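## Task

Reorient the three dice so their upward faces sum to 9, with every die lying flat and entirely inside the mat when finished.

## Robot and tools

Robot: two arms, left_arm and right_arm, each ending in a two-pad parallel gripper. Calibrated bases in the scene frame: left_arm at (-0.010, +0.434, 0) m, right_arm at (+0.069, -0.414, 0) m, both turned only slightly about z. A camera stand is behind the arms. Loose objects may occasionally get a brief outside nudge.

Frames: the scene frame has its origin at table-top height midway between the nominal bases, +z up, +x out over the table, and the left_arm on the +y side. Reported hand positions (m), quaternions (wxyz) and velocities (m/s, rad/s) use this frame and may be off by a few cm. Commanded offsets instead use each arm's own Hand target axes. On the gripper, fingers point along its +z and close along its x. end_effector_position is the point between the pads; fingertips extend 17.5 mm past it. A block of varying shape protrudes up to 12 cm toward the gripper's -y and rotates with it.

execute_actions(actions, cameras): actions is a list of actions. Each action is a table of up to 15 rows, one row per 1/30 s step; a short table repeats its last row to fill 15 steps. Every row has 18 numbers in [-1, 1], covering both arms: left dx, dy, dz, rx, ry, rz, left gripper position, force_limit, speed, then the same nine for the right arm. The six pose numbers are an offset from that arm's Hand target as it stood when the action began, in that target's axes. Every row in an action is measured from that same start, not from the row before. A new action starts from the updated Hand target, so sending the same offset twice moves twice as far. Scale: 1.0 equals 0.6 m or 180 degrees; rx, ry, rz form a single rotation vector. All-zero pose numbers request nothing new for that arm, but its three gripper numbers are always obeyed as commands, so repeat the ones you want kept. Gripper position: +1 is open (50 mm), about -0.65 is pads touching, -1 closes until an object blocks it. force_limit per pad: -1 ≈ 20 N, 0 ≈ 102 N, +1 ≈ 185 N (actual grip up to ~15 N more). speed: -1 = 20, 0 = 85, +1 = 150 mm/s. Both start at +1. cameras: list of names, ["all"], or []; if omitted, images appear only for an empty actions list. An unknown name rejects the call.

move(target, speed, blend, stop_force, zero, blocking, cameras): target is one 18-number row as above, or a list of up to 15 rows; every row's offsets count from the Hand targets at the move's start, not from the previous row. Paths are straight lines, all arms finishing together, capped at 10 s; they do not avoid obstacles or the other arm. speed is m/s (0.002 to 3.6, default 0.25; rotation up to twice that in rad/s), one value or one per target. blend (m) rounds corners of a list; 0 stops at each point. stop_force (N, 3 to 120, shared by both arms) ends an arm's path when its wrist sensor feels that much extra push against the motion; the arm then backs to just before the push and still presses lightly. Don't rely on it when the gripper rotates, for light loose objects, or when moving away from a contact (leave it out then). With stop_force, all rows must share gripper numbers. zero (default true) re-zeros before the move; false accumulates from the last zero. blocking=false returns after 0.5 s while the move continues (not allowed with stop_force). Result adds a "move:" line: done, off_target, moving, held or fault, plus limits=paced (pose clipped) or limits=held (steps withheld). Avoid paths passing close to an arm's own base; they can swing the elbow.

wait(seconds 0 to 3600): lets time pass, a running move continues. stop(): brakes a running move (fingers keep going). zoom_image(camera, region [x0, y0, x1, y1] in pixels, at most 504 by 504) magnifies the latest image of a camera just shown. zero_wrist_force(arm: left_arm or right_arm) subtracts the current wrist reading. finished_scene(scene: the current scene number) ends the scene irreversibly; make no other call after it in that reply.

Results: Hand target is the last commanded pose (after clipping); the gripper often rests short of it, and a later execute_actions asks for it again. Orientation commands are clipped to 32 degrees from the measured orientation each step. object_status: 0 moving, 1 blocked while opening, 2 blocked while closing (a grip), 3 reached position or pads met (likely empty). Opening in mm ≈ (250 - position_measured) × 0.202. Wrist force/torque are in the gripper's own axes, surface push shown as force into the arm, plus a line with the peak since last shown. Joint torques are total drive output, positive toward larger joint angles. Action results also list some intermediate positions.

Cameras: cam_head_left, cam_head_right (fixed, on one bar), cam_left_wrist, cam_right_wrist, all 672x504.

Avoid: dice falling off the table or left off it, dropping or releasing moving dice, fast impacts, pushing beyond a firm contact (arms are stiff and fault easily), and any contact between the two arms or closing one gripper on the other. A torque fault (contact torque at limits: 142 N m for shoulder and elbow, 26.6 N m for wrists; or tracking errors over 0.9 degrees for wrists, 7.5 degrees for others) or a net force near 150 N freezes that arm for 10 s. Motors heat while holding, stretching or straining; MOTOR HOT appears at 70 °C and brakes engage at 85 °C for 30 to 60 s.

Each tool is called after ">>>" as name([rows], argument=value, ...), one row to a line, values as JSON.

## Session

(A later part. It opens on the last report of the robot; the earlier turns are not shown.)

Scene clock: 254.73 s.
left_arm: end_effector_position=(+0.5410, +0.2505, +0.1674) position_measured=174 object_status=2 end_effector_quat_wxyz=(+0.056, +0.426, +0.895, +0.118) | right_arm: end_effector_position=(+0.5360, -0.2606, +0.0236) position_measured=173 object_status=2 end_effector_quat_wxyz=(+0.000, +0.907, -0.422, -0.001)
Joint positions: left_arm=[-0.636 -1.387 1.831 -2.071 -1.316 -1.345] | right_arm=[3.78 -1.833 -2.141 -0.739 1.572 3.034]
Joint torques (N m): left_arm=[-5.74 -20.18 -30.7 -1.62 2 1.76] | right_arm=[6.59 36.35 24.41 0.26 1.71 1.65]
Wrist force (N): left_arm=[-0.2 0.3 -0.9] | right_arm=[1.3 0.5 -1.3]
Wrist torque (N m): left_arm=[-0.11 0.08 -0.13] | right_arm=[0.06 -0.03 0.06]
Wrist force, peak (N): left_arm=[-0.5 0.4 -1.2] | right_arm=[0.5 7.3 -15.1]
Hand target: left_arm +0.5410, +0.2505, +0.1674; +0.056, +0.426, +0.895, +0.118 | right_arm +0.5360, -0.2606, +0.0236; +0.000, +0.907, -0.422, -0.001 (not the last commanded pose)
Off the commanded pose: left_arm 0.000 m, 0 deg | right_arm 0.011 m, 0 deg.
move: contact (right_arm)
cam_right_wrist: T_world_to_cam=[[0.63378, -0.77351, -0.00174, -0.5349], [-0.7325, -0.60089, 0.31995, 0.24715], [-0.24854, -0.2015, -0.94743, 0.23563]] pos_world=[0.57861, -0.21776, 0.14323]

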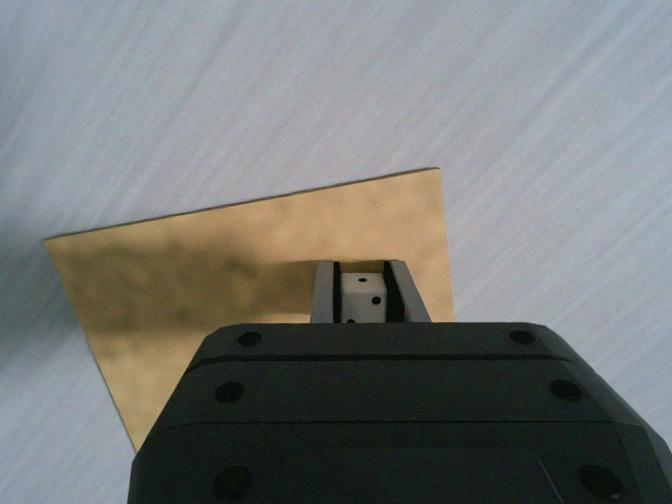

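>>> move([
  [0,0,0,0,0,0,-1,-0.9,-0.8,0,0,0,0,0,0,0.2,-0.9,-1],
  [0,0,0,0,0,0,-1,-0.9,-0.8,0,0,-0.1607,0,0,0,0.2,-0.9,-1],
  [0,0,0,0,0,0,-1,-0.9,-0.8,-0.731,0.0305,-0.1607,0,0,0,0.2,-0.9,-1],
  [0,0,0,0,0,0,-1,-0.9,-0.8,-0.731,0.0305,-0.0607,0,0,0,1,-0.9,0],
], speed=[0.1,0.1,0.35,0.2], blend=[0,0.03,0.02,0], cameras=["cam_head_left","cam_head_right","cam_right_wrist"])

>>> zoom_image(camera="cam_right_wrist", region=[236, 150, 486, 350])

>>> zoom_image(camera="cam_head_left", region=[400, 250, 480, 320])

Scene clock: 271.57 s.
left_arm: end_effector_position=(+0.5410, +0.2505, +0.1674) position_measured=174 object_status=2 end_effector_quat_wxyz=(+0.056, +0.426, +0.895, +0.118) | right_arm: end_effector_position=(+0.2396, +0.0632, +0.0605) position_measured=3 object_status=0 end_effector_quat_wxyz=(+0.000, +0.907, -0.422, -0.001)
Joint positions: left_arm=[-0.636 -1.387 1.831 -2.071 -1.316 -1.345] | right_arm=[4.681 -1.793 -2.064 -0.855 1.572 3.934]
Joint torques (N m): left_arm=[-5.71 -20.11 -30.68 -1.74 2.18 1.65] | right_arm=[8.82 21.68 13.98 5.65 2.06 1.47]
Wrist force (N): left_arm=[-0.3 0.4 -0.9] | right_arm=[1.0 0.4 0.5]
Wrist torque (N m): left_arm=[-0.11 0.09 -0.13] | right_arm=[0.05 0.04 0.09]
Wrist force, peak (N): left_arm=[-0.2 0.6 -1.0] | right_arm=[4.9 -0.3 -0.2]
Hand target: left_arm +0.5410, +0.2505, +0.1674; +0.056, +0.426, +0.895, +0.118 | right_arm +0.2396, +0.0632, +0.0605; +0.000, +0.907, -0.422, -0.001
Off the commanded pose: left_arm 0.000 m, 0 deg | right_arm 0.000 m, 0 deg.
move: done
cam_right_wrist: T_world_to_cam=[[0.63378, -0.77351, -0.00174, -0.09652], [-0.7325, -0.60089, 0.31995, 0.2128], [-0.24854, -0.2015, -0.94743, 0.26217]] pos_world=[0.28221, 0.10604, 0.18013]

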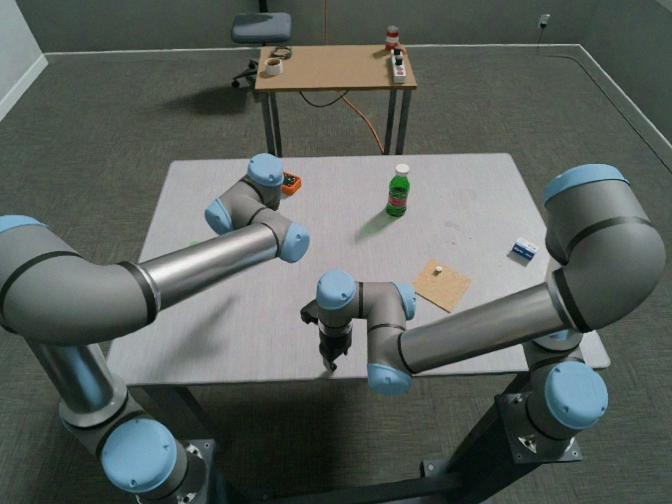

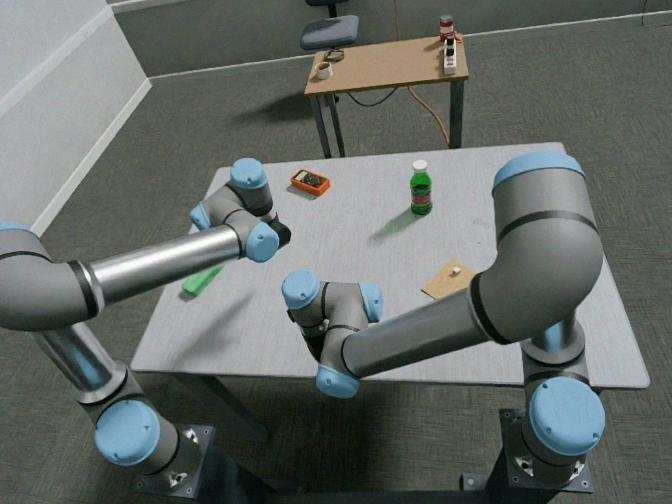

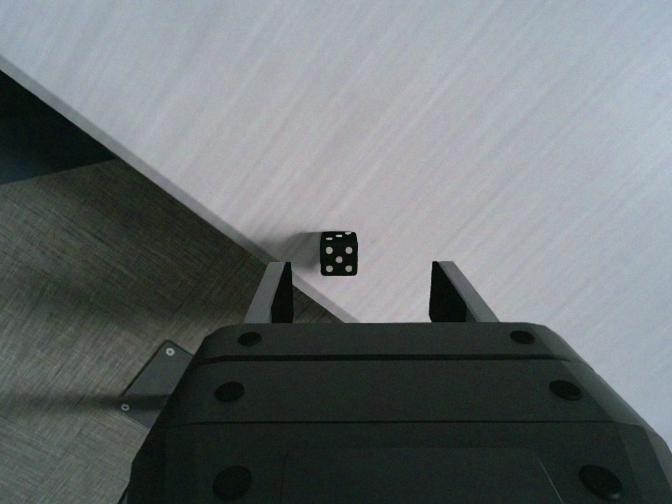

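Scaled by 2.016 from the camera's image (finer frame: 960x720).

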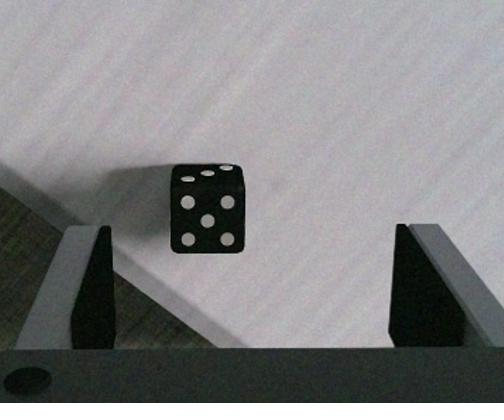

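Scaled by 6.300 from the camera's image (finer frame: 960x720).

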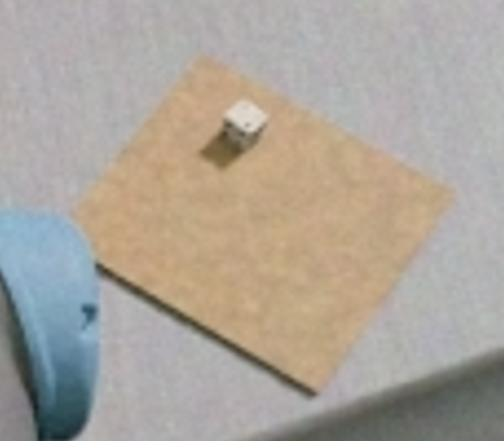

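>>> move([
  [0,0,0,0,0,0,-1,-0.9,-0.8,-0.0108,0,0,0,0,0,1,-0.9,0],
  [0,0,0,0,0,0,-1,-0.9,-0.8,-0.0108,0,0.0675,0,0,0,1,-0.9,0],
  [0,0,0,0,0,0,-1,-0.9,-0.8,-0.0108,0,0.0675,0,0,0,-1,-0.9,-0.8],
  [0,0,0,0,0,0,-1,-0.9,-0.8,-0.0108,0,0.04,0,0,0,-1,-0.9,-0.8],
], speed=[0.1,0.06,0.05,0.1], cameras=["cam_right_wrist"])

>>> zoom_image(camera="cam_right_wrist", region=[236, 150, 486, 350])

Scene clock: 284.23 s.
left_arm: end_effector_position=(+0.5410, +0.2505, +0.1674) position_measured=174 object_status=2 end_effector_quat_wxyz=(+0.056, +0.426, +0.895, +0.118) | right_arm: end_effector_position=(+0.2354, +0.0682, +0.0365) position_measured=174 object_status=2 end_effector_quat_wxyz=(+0.000, +0.907, -0.422, -0.001)
Joint positions: left_arm=[-0.636 -1.387 1.831 -2.071 -1.316 -1.345] | right_arm=[4.69 -1.844 -2.079 -0.789 1.572 3.944]
Joint torques (N m): left_arm=[-5.28 -20.34 -30.87 -1.67 2.46 1.7] | right_arm=[-2.96 37.67 17.3 1.98 -1.95 -0.88]
Wrist force (N): left_arm=[-0.2 0.3 -0.9] | right_arm=[1.4 0.1 0.6]
Wrist torque (N m): left_arm=[-0.12 0.08 -0.13] | right_arm=[0.02 -0.01 0.14]
Wrist force, peak (N): left_arm=[-0.2 0.5 -1.2] | right_arm=[2.8 0.2 0.3]
Hand target: left_arm +0.5410, +0.2505, +0.1674; +0.056, +0.426, +0.895, +0.118 | right_arm +0.2354, +0.0681, +0.0365; +0.000, +0.907, -0.422, -0.001
Off the commanded pose: left_arm 0.000 m, 0 deg | right_arm 0.000 m, 0 deg.
move: done
cam_right_wrist: T_world_to_cam=[[0.63376, -0.77353, -0.00181, -0.09001], [-0.73252, -0.60091, 0.3199, 0.22042], [-0.24854, -0.20141, -0.94745, 0.23939]] pos_world=[0.27801, 0.11104, 0.15613]

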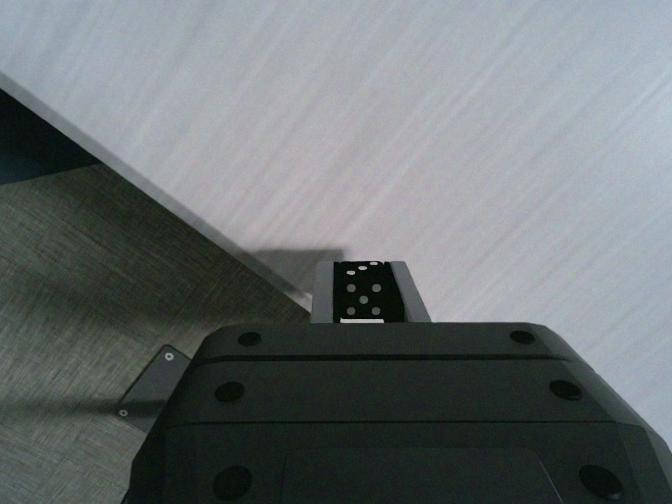

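Scaled by 2.016 from the camera's image (finer frame: 960x720).

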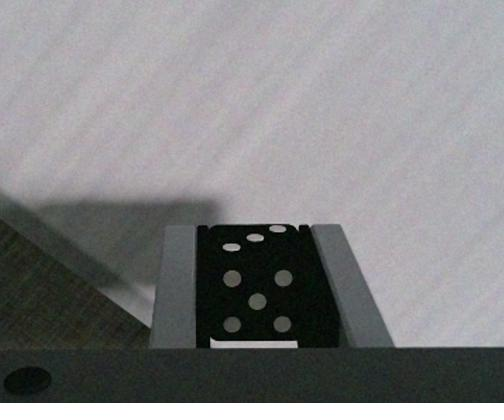

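>>> move([
  [0,0,0,0,0,0,-1,-0.9,-0.8,0,0,-0.139,0,0,0,-1,-0.9,-0.8],
  [0,0,0,0,0,0,-1,-0.9,-0.8,0.759,0.0755,-0.139,0,0,0,-1,-0.9,-0.8],
  [0,0,0,0,0,0,-1,-0.9,-0.8,0.759,0.0755,0.0085,0,0,0,-1,-0.9,-0.8],
], speed=[0.25,0.35,0.15], blend=[0.03,0.02,0])

>>> move(target=[0,0,0,0,0,0,-1,-0.9,-0.8,0,0,0.03,0,0,0,-1,-0.9,-0.8], speed=0.008, stop_force=4, cameras=["cam_right_wrist"])

Scene clock: 295.47 s.
left_arm: end_effector_position=(+0.5410, +0.2505, +0.1674) position_measured=174 object_status=2 end_effector_quat_wxyz=(+0.056, +0.426, +0.895, +0.118) | right_arm: end_effector_position=(+0.4940, -0.3095, +0.0310) position_measured=174 object_status=2 end_effector_quat_wxyz=(+0.000, +0.907, -0.422, -0.001)
Joint positions: left_arm=[-0.636 -1.387 1.831 -2.071 -1.316 -1.345] | right_arm=[3.739 -1.707 -2.28 -0.727 1.572 2.992]
Joint torques (N m): left_arm=[-5.21 -20.18 -30.95 -1.61 2.55 1.72] | right_arm=[-8.14 15.34 13.23 5.47 -1.78 -1.19]
Wrist force (N): left_arm=[-0.4 0.3 -1.0] | right_arm=[1.1 0.2 0.7]
Wrist torque (N m): left_arm=[-0.11 0.11 -0.13] | right_arm=[0.03 0.02 0.09]
Wrist force, peak (N): left_arm=[-0.4 0.6 -1.2] | right_arm=[5.6 1.2 -0.7]
Hand target: left_arm +0.5410, +0.2505, +0.1674; +0.056, +0.426, +0.895, +0.118 | right_arm +0.4940, -0.3095, +0.0310; +0.000, +0.907, -0.422, -0.001
Off the commanded pose: left_arm 0.000 m, 0 deg | right_arm 0.000 m, 0 deg.
move: done

Scene clock: 297.37 s.
left_arm: end_effector_position=(+0.5410, +0.2505, +0.1674) position_measured=174 object_status=2 end_effector_quat_wxyz=(+0.056, +0.426, +0.895, +0.118) | right_arm: end_effector_position=(+0.4939, -0.3095, +0.0236) position_measured=174 object_status=2 end_effector_quat_wxyz=(+0.000, +0.907, -0.422, -0.001)
Joint positions: left_arm=[-0.636 -1.387 1.831 -2.071 -1.316 -1.345] | right_arm=[3.739 -1.724 -2.287 -0.702 1.572 2.992]
Joint torques (N m): left_arm=[-5.65 -20.49 -30.81 -1.66 2.61 1.65] | right_arm=[-5.54 30.54 23.39 0.27 -1.02 0]
Wrist force (N): left_arm=[-0.3 0.5 -0.8] | right_arm=[1.0 0.9 -2.2]
Wrist torque (N m): left_arm=[-0.08 0.10 -0.13] | right_arm=[0.05 -0.03 0.09]
Wrist force, peak (N): left_arm=[-0.2 0.3 -1.2] | right_arm=[-0.6 9.2 -17.8]
Hand target: left_arm +0.5410, +0.2505, +0.1674; +0.056, +0.426, +0.895, +0.118 | right_arm +0.4940, -0.3095, +0.0236; +0.000, +0.907, -0.422, -0.001 (not the last commanded pose)
Off the commanded pose: left_arm 0.000 m, 0 deg | right_arm 0.011 m, 0 deg.
move: contact (right_arm)
cam_right_wrist: T_world_to_cam=[[0.63378, -0.77351, -0.00174, -0.54611], [-0.7325, -0.60089, 0.31995, 0.187], [-0.24854, -0.2015, -0.94743, 0.21534]] pos_world=[0.53661, -0.26666, 0.14323]

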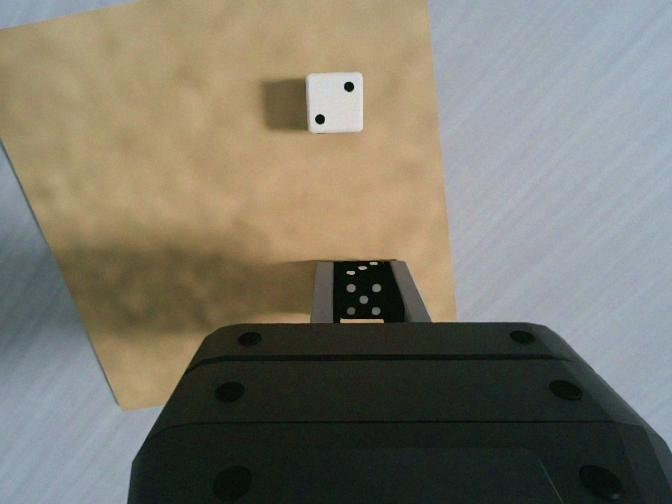

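>>> move([
  [0,0,0,0,0,0,-1,-0.9,-0.8,0,0,0,0,0,0,0.2,-0.9,-1],
  [0,0,0,0,0,0,-1,-0.9,-0.8,0,0,-0.1607,0,0,0,0.2,-0.9,-1],
  [0,0,0,0,0,0,-1,-0.9,-0.8,0.216,0.4947,-0.38,0,0,0,0.2,-0.9,-1],
], speed=[0.1,0.1,0.35], blend=[0,0.03,0])

>>> move(target=[-0.5258,-0.6048,-0.1493,0.2590,-0.1758,-0.5577,-1,-0.9,-0.8,0,0,0,0,0,0,0.2,-0.9,-1], speed=0.4, cameras=["all"])

Scene clock: 319.47 s.
left_arm: end_effector_position=(+0.5410, +0.2505, +0.1674) position_measured=174 object_status=2 end_effector_quat_wxyz=(+0.056, +0.426, +0.895, +0.118) | right_arm: end_effector_position=(+0.3507, -0.5998, +0.2517) position_measured=123 object_status=3 end_effector_quat_wxyz=(+0.000, +0.907, -0.422, -0.001)
Joint positions: left_arm=[-0.636 -1.387 1.831 -2.071 -1.316 -1.345] | right_arm=[3.012 -1.134 -2.101 -1.479 1.571 2.266]
Joint torques (N m): left_arm=[-5.19 -20.86 -30.56 -1.69 2.82 1.71] | right_arm=[-7.29 12.21 32.84 2.69 -1.71 -1.17]
Wrist force (N): left_arm=[-0.4 0.4 -0.9] | right_arm=[1.4 0.3 0.6]
Wrist torque (N m): left_arm=[-0.10 0.10 -0.13] | right_arm=[-0.01 -0.02 0.13]
Wrist force, peak (N): left_arm=[-0.5 0.5 -1.1] | right_arm=[2.7 4.8 -1.2]
Hand target: left_arm +0.5410, +0.2505, +0.1674; +0.056, +0.426, +0.895, +0.118 | right_arm +0.3506, -0.5998, +0.2518; +0.000, +0.907, -0.422, -0.001
Off the commanded pose: left_arm 0.000 m, 0 deg | right_arm 0.000 m, 0 deg.
move: done

Scene clock: 322.53 s.
left_arm: end_effector_position=(+0.4498, -0.2300, +0.1598) position_measured=174 object_status=2 end_effector_quat_wxyz=(+0.178, -0.384, +0.821, -0.382) end_effector_velocity=(+0.000, +0.000, +0.000) end_effector_angular_velocity=(-0.004, +0.002, +0.003) | right_arm: end_effector_position=(+0.3506, -0.5998, +0.2518) position_measured=123 object_status=3 end_effector_quat_wxyz=(+0.000, +0.907, -0.422, -0.001)
Joint positions: left_arm=[-1.233 -0.975 1.694 -3.075 -1.145 -3.533] | right_arm=[3.012 -1.134 -2.101 -1.479 1.571 2.266]
Joint velocities: left_arm=[-0.001 0 -0.001 -0.001 0 -0.005] | right_arm=[within noise]
Joint torques (N m): left_arm=[-5.59 -35.56 -24.09 -4.67 2.54 -2.84] | right_arm=[-7.25 14.18 31.53 0.37 -1.63 1.35]
Wrist force (N): left_arm=[0.6 -0.1 1.0] | right_arm=[1.4 0.3 0.7]
Wrist torque (N m): left_arm=[0.35 0.00 -0.06] | right_arm=[-0.01 -0.02 0.13]
Wrist force, peak (N): left_arm=[2.7 -0.7 1.8] | right_arm=[1.5 0.3 0.6]
Hand target: left_arm +0.4498, -0.2300, +0.1598; +0.179, -0.384, +0.821, -0.382 | right_arm +0.3506, -0.5998, +0.2518; +0.000, +0.907, -0.422, -0.001
Off the commanded pose: left_arm 0.000 m, 0 deg | right_arm 0.000 m, 0 deg.
move: done
cam_left_wrist: T_world_to_cam=[[-0.63218, -0.77481, -0.00431, 0.12039], [-0.66854, 0.54827, -0.50244, 0.52698], [0.39166, -0.31476, -0.8646, 0.02255]] pos_world=[0.41958, -0.18855, 0.2848]
cam_right_wrist: T_world_to_cam=[[0.63378, -0.77351, -0.00174, -0.67944], [-0.7325, -0.60089, 0.31995, -0.16542], [-0.24854, -0.2015, -0.94743, 0.33743]] pos_world=[0.39331, -0.55696, 0.37143]

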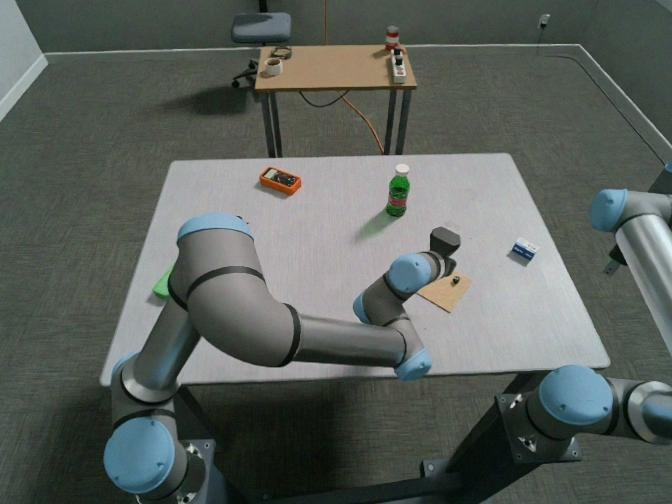

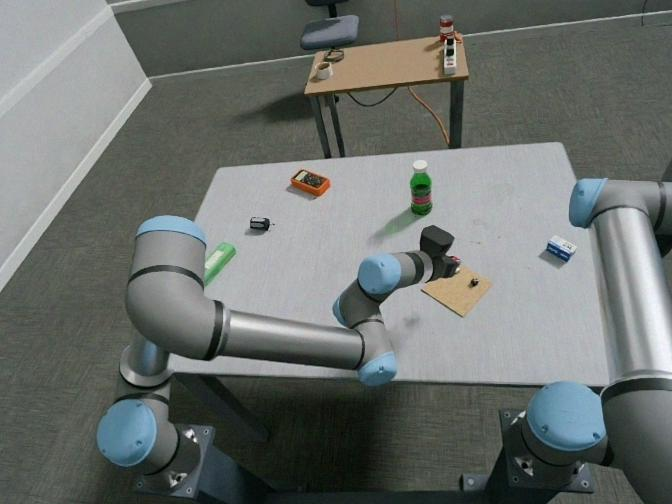

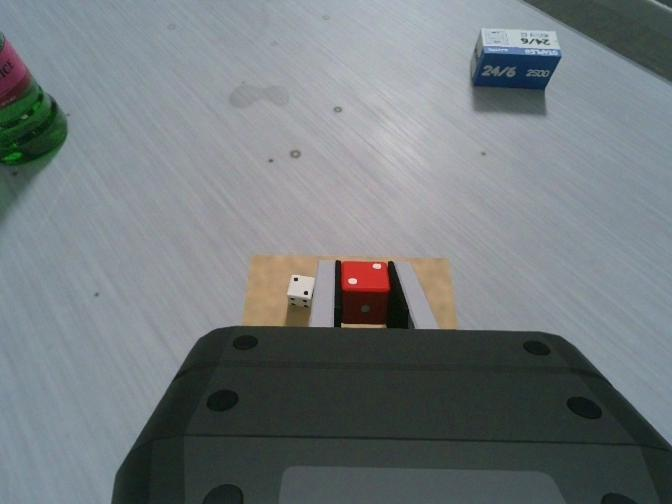

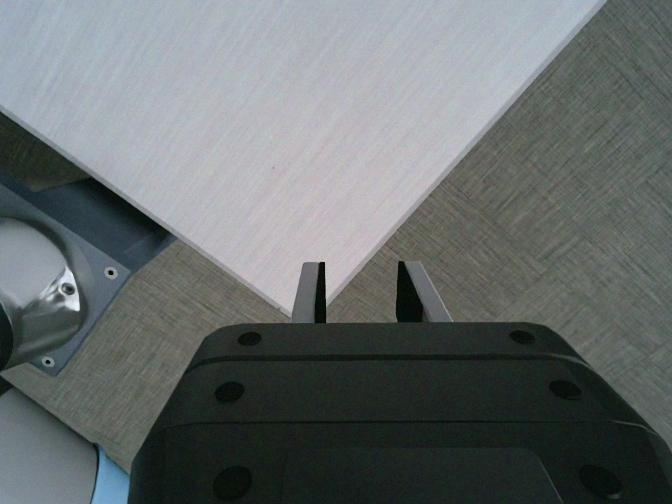

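>>> move(target=[-0.0083,0.1245,0.0718,0,0,0,-1,-0.9,-0.8,0,0,0,0,0,0,0.2,-0.9,-1], speed=0.12, cameras=["cam_head_left","cam_head_right","cam_left_wrist"])

>>> zoom_image(camera="cam_head_left", region=[380, 230, 480, 320])

>>> zoom_image(camera="cam_head_right", region=[400, 230, 500, 320])

Scene clock: 336.47 s.
left_arm: end_effector_position=(+0.4413, -0.2165, +0.0749) position_measured=174 object_status=2 end_effector_quat_wxyz=(+0.179, -0.384, +0.821, -0.382) | right_arm: end_effector_position=(+0.3506, -0.5998, +0.2518) position_measured=123 object_status=3 end_effector_quat_wxyz=(+0.000, +0.907, -0.422, -0.001)
Joint positions: left_arm=[-1.24 -0.854 1.773 -3.273 -1.14 -3.539] | right_arm=[3.012 -1.134 -2.101 -1.479 1.571 2.266]
Joint torques (N m): left_arm=[4.64 -41.08 -28.95 -4.41 2.18 1.4] | right_arm=[-8.13 14.5 31.67 0.4 -1.78 1.33]
Wrist force (N): left_arm=[1.0 0.0 0.9] | right_arm=[1.4 0.1 0.6]
Wrist torque (N m): left_arm=[0.35 -0.06 0.10] | right_arm=[-0.04 -0.02 0.12]
Wrist force, peak (N): left_arm=[0.9 -2.8 -0.3] | right_arm=[1.5 0.1 0.8]
Hand target: left_arm +0.4414, -0.2165, +0.0749; +0.179, -0.384, +0.821, -0.382 | right_arm +0.3506, -0.5998, +0.2518; +0.000, +0.907, -0.422, -0.001
Off the commanded pose: left_arm 0.000 m, 0 deg | right_arm 0.000 m, 0 deg.
move: done
cam_left_wrist: T_world_to_cam=[[-0.63189, -0.77504, -0.00424, 0.12493], [-0.66872, 0.54795, -0.50256, 0.47128], [0.39183, -0.31473, -0.86453, -0.04335]] pos_world=[0.41108, -0.17505, 0.1999]

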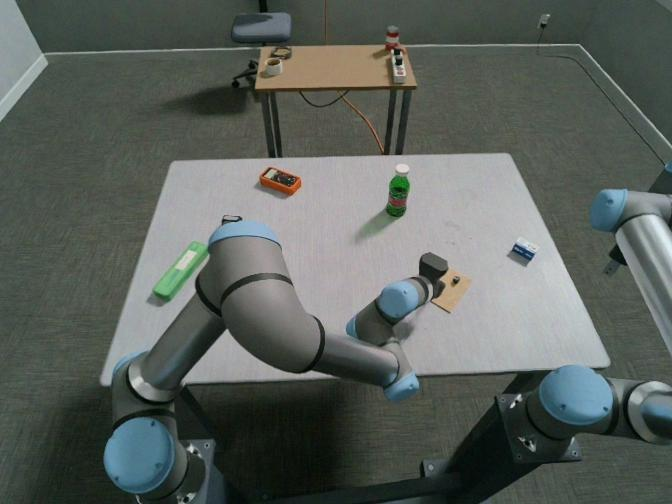

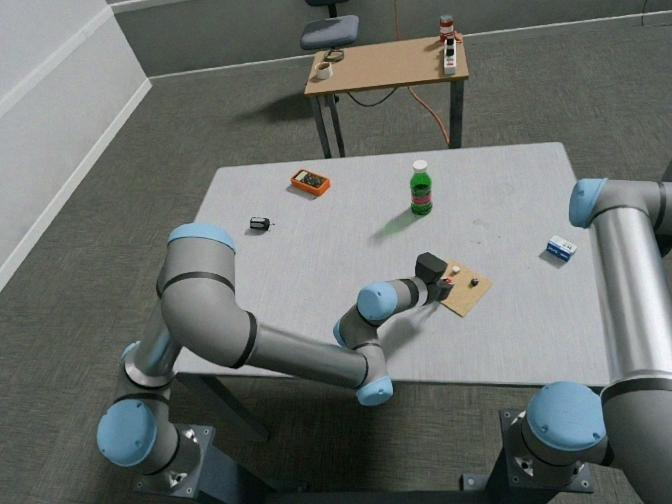

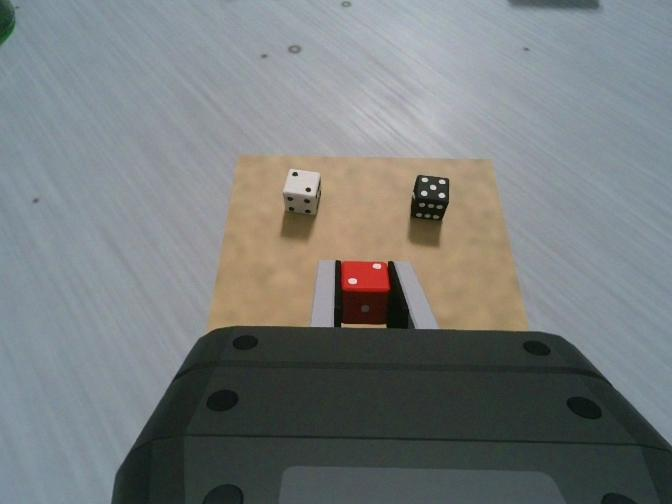

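Scaled by 5.040 from the camera's image (finer frame: 960x720).

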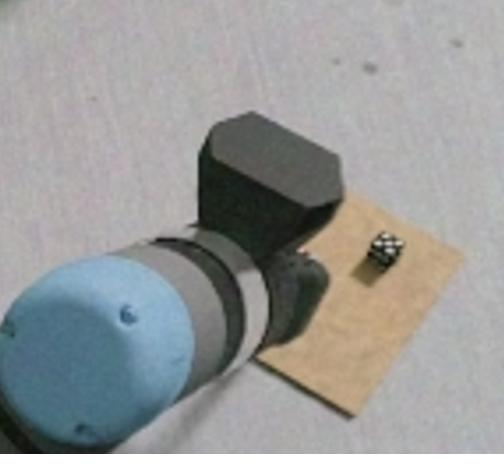

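Scaled by 5.040 from the camera's image (finer frame: 960x720).

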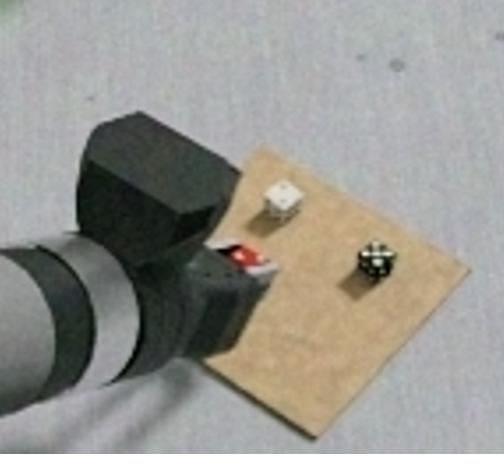

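>>> move(target=[0,0.0179,0.015,0,0,0,-1,-0.9,-0.8,0,0,0,0,0,0,0.2,-0.9,-1], speed=0.06)

>>> move(target=[0,0.0383,0.0322,0,0,0,-1,-0.9,-0.8,0,0,0,0,0,0,0.2,-0.9,-1], speed=0.008, stop_force=4, cameras=["cam_left_wrist","cam_head_right"])

>>> zoom_image(camera="cam_left_wrist", region=[261, 180, 461, 330])

>>> zoom_image(camera="cam_head_right", region=[400, 230, 500, 320])

Scene clock: 348.40 s.
left_arm: end_effector_position=(+0.4413, -0.2165, +0.0609) position_measured=174 object_status=2 end_effector_quat_wxyz=(+0.179, -0.384, +0.821, -0.382) | right_arm: end_effector_position=(+0.3506, -0.5998, +0.2518) position_measured=123 object_status=3 end_effector_quat_wxyz=(+0.000, +0.907, -0.422, -0.001)
Joint positions: left_arm=[-1.239 -0.827 1.773 -3.3 -1.14 -3.539] | right_arm=[3.012 -1.134 -2.101 -1.479 1.571 2.266]
Joint torques (N m): left_arm=[0.99 -54.54 -11.14 -1.76 -1.05 0.32] | right_arm=[-8.35 14.32 31.86 0.64 -1.51 1.4]
Wrist force (N): left_arm=[0.8 -0.3 0.7] | right_arm=[1.2 0.3 0.7]
Wrist torque (N m): left_arm=[0.29 -0.02 0.11] | right_arm=[-0.01 0.02 0.13]
Wrist force, peak (N): left_arm=[0.7 0.9 1.5] | right_arm=[1.5 0.4 0.7]
Hand target: left_arm +0.4413, -0.2165, +0.0609; +0.179, -0.384, +0.821, -0.382 | right_arm +0.3506, -0.5998, +0.2518; +0.000, +0.907, -0.422, -0.001
Off the commanded pose: left_arm 0.000 m, 0 deg | right_arm 0.000 m, 0 deg.
move: done

Scene clock: 351.83 s.
left_arm: end_effector_position=(+0.4413, -0.2165, +0.0414) position_measured=174 object_status=2 end_effector_quat_wxyz=(+0.179, -0.384, +0.821, -0.382) | right_arm: end_effector_position=(+0.3506, -0.5998, +0.2518) position_measured=123 object_status=3 end_effector_quat_wxyz=(+0.000, +0.907, -0.422, -0.001)
Joint positions: left_arm=[-1.24 -0.789 1.771 -3.337 -1.14 -3.539] | right_arm=[3.012 -1.134 -2.101 -1.479 1.571 2.266]
Joint torques (N m): left_arm=[-4.24 -55.21 -7.9 -2.13 0.13 -2.13] | right_arm=[-8.25 14.59 31.7 0.59 -1.39 1.31]
Wrist force (N): left_arm=[0.6 -1.4 0.2] | right_arm=[1.4 0.2 0.6]
Wrist torque (N m): left_arm=[0.28 -0.01 0.11] | right_arm=[-0.02 -0.02 0.13]
Wrist force, peak (N): left_arm=[0.1 -5.0 -7.0] | right_arm=[1.7 0.3 0.5]
Hand target: left_arm +0.4413, -0.2165, +0.0414; +0.179, -0.384, +0.821, -0.382 (not the last commanded pose) | right_arm +0.3506, -0.5998, +0.2518; +0.000, +0.907, -0.422, -0.001
Off the commanded pose: left_arm 0.011 m, 0 deg | right_arm 0.000 m, 0 deg.
move: contact (left_arm)
cam_left_wrist: T_world_to_cam=[[-0.63185, -0.77508, -0.00419, 0.12476], [-0.6687, 0.54784, -0.50271, 0.45439], [0.39193, -0.31483, -0.86445, -0.07247]] pos_world=[0.41108, -0.17505, 0.1663]
Images, in order (width x height): cam_head_right 672x504, cam_left_wrist 672x504.

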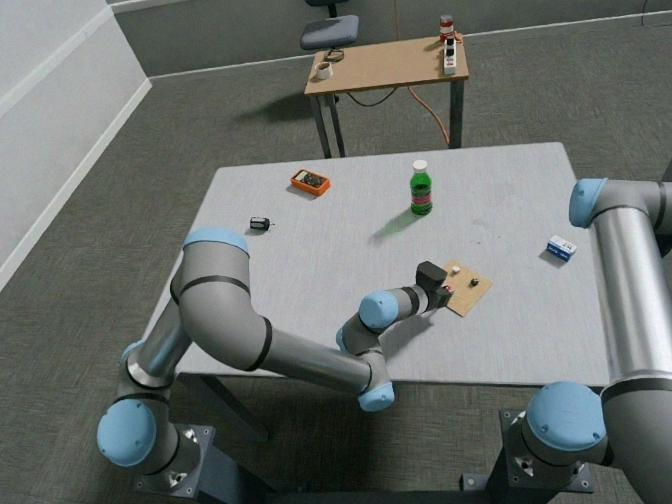

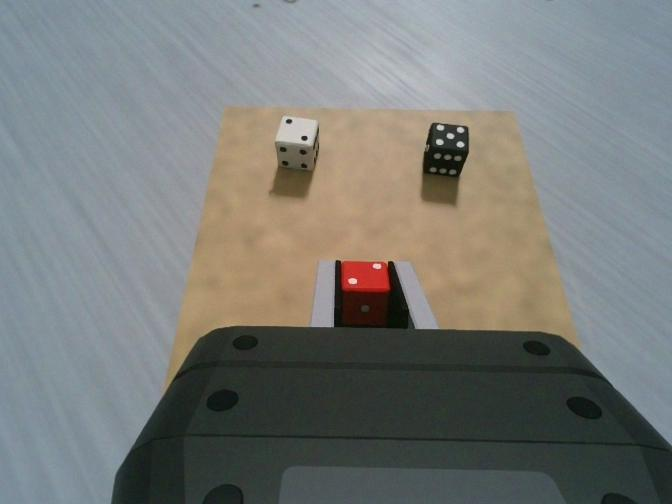

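Scaled by 2.520 from the camera's image (finer frame: 960x720).

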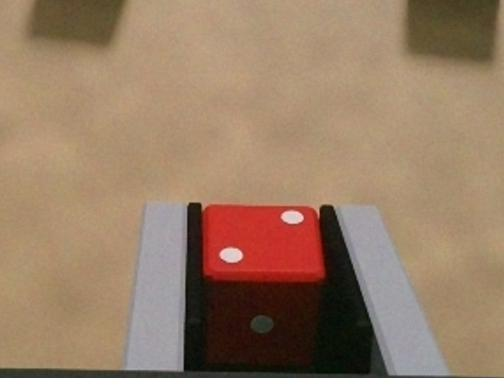

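Scaled by 5.040 from the camera's image (finer frame: 960x720).

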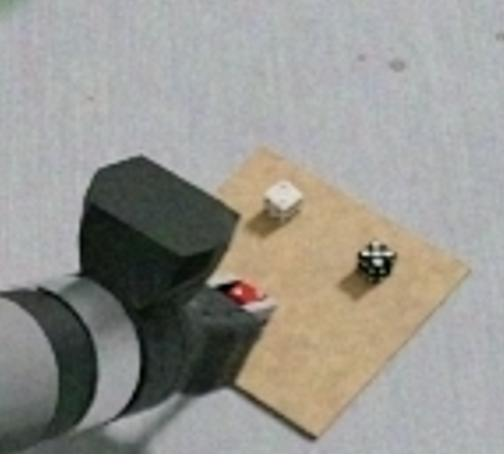

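>>> move([
  [0,0,0,0,0,0,0.2,-0.9,-1,0,0,0,0,0,0,0.2,-0.9,-1],
  [0,0,-0.167,0,0,0,0.2,-0.9,-1,0,0,0,0,0,0,0.2,-0.9,-1],
], speed=[0.05,0.08], cameras=["cam_left_wrist","cam_head_right"])

>>> zoom_image(camera="cam_left_wrist", region=[200, 130, 550, 330])

>>> zoom_image(camera="cam_head_right", region=[400, 230, 500, 320])

Scene clock: 359.00 s.
left_arm: end_effector_position=(+0.3825, -0.1673, +0.1058) position_measured=123 object_status=3 end_effector_quat_wxyz=(+0.179, -0.384, +0.821, -0.382) | right_arm: end_effector_position=(+0.3506, -0.5998, +0.2518) position_measured=123 object_status=3 end_effector_quat_wxyz=(+0.000, +0.907, -0.422, -0.001)
Joint positions: left_arm=[-1.32 -1.03 1.996 -3.291 -1.084 -3.604] | right_arm=[3.012 -1.134 -2.101 -1.479 1.571 2.266]
Joint torques (N m): left_arm=[3.54 -42.72 -22.64 -6.14 -1.66 2.69] | right_arm=[-7.71 12.92 31.78 0.72 -0.95 1.32]
Wrist force (N): left_arm=[0.8 -0.5 1.0] | right_arm=[1.4 0.2 0.6]
Wrist torque (N m): left_arm=[0.25 -0.02 0.07] | right_arm=[-0.02 -0.02 0.12]
Wrist force, peak (N): left_arm=[0.6 0.2 2.5] | right_arm=[1.5 0.2 0.8]
Hand target: left_arm +0.3825, -0.1673, +0.1059; +0.179, -0.384, +0.821, -0.382 | right_arm +0.3506, -0.5998, +0.2518; +0.000, +0.907, -0.422, -0.001
Off the commanded pose: left_arm 0.000 m, 0 deg | right_arm 0.000 m, 0 deg.
move: done
cam_left_wrist: T_world_to_cam=[[-0.63184, -0.77509, -0.0042, 0.12601], [-0.66875, 0.54788, -0.5026, 0.42054], [0.39186, -0.31476, -0.86451, 0.02187]] pos_world=[0.35228, -0.12585, 0.2308]
Images, in order (width x height): cam_head_right 672x504, cam_left_wrist 672x504.

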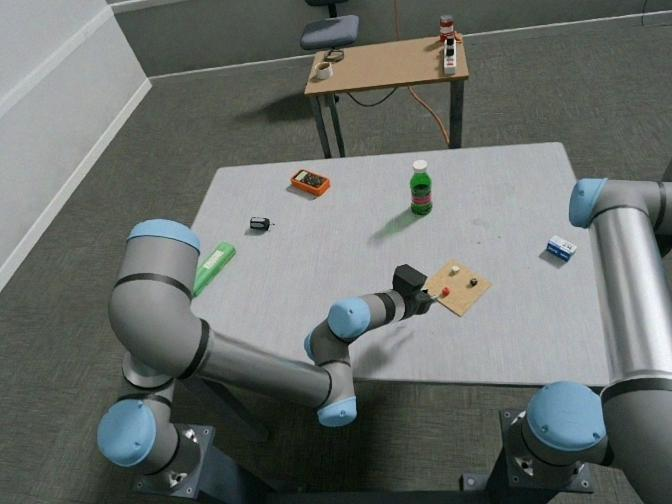

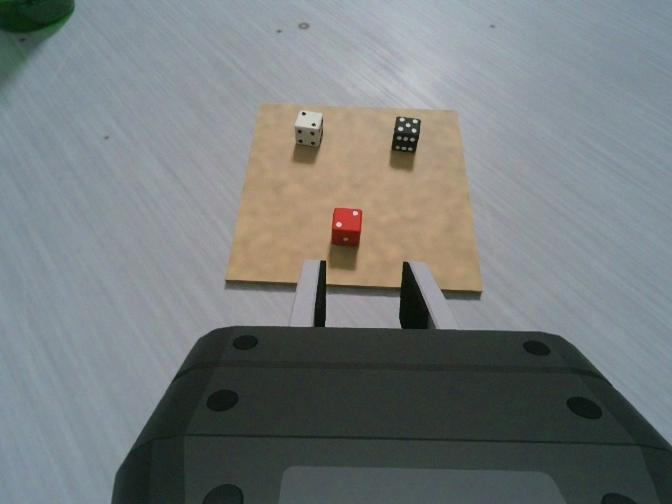

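Scaled by 1.440 from the camera's image (finer frame: 960x720).

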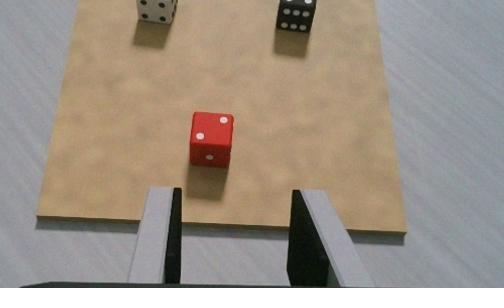

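Scaled by 5.040 from the camera's image (finer frame: 960x720).

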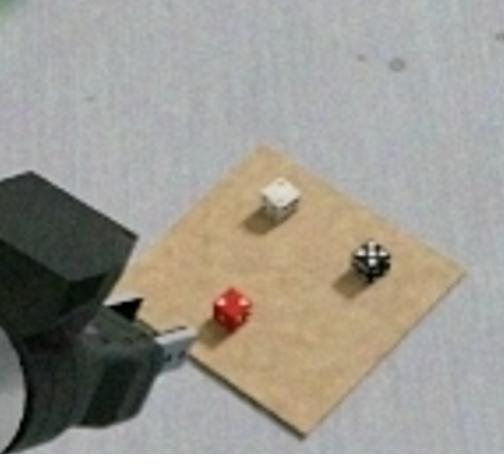

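>>> zoom_image(camera="cam_left_wrist", region=[290, 95, 430, 255])

Scaled by 3.150 from the camera's image (finer frame: 960x720).

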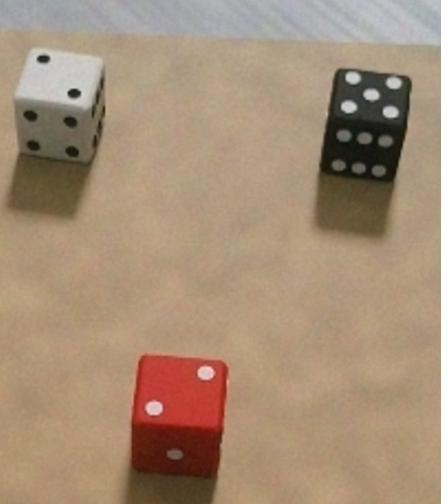

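>>> finished_scene(scene=2)

The scene is finished: the task was done.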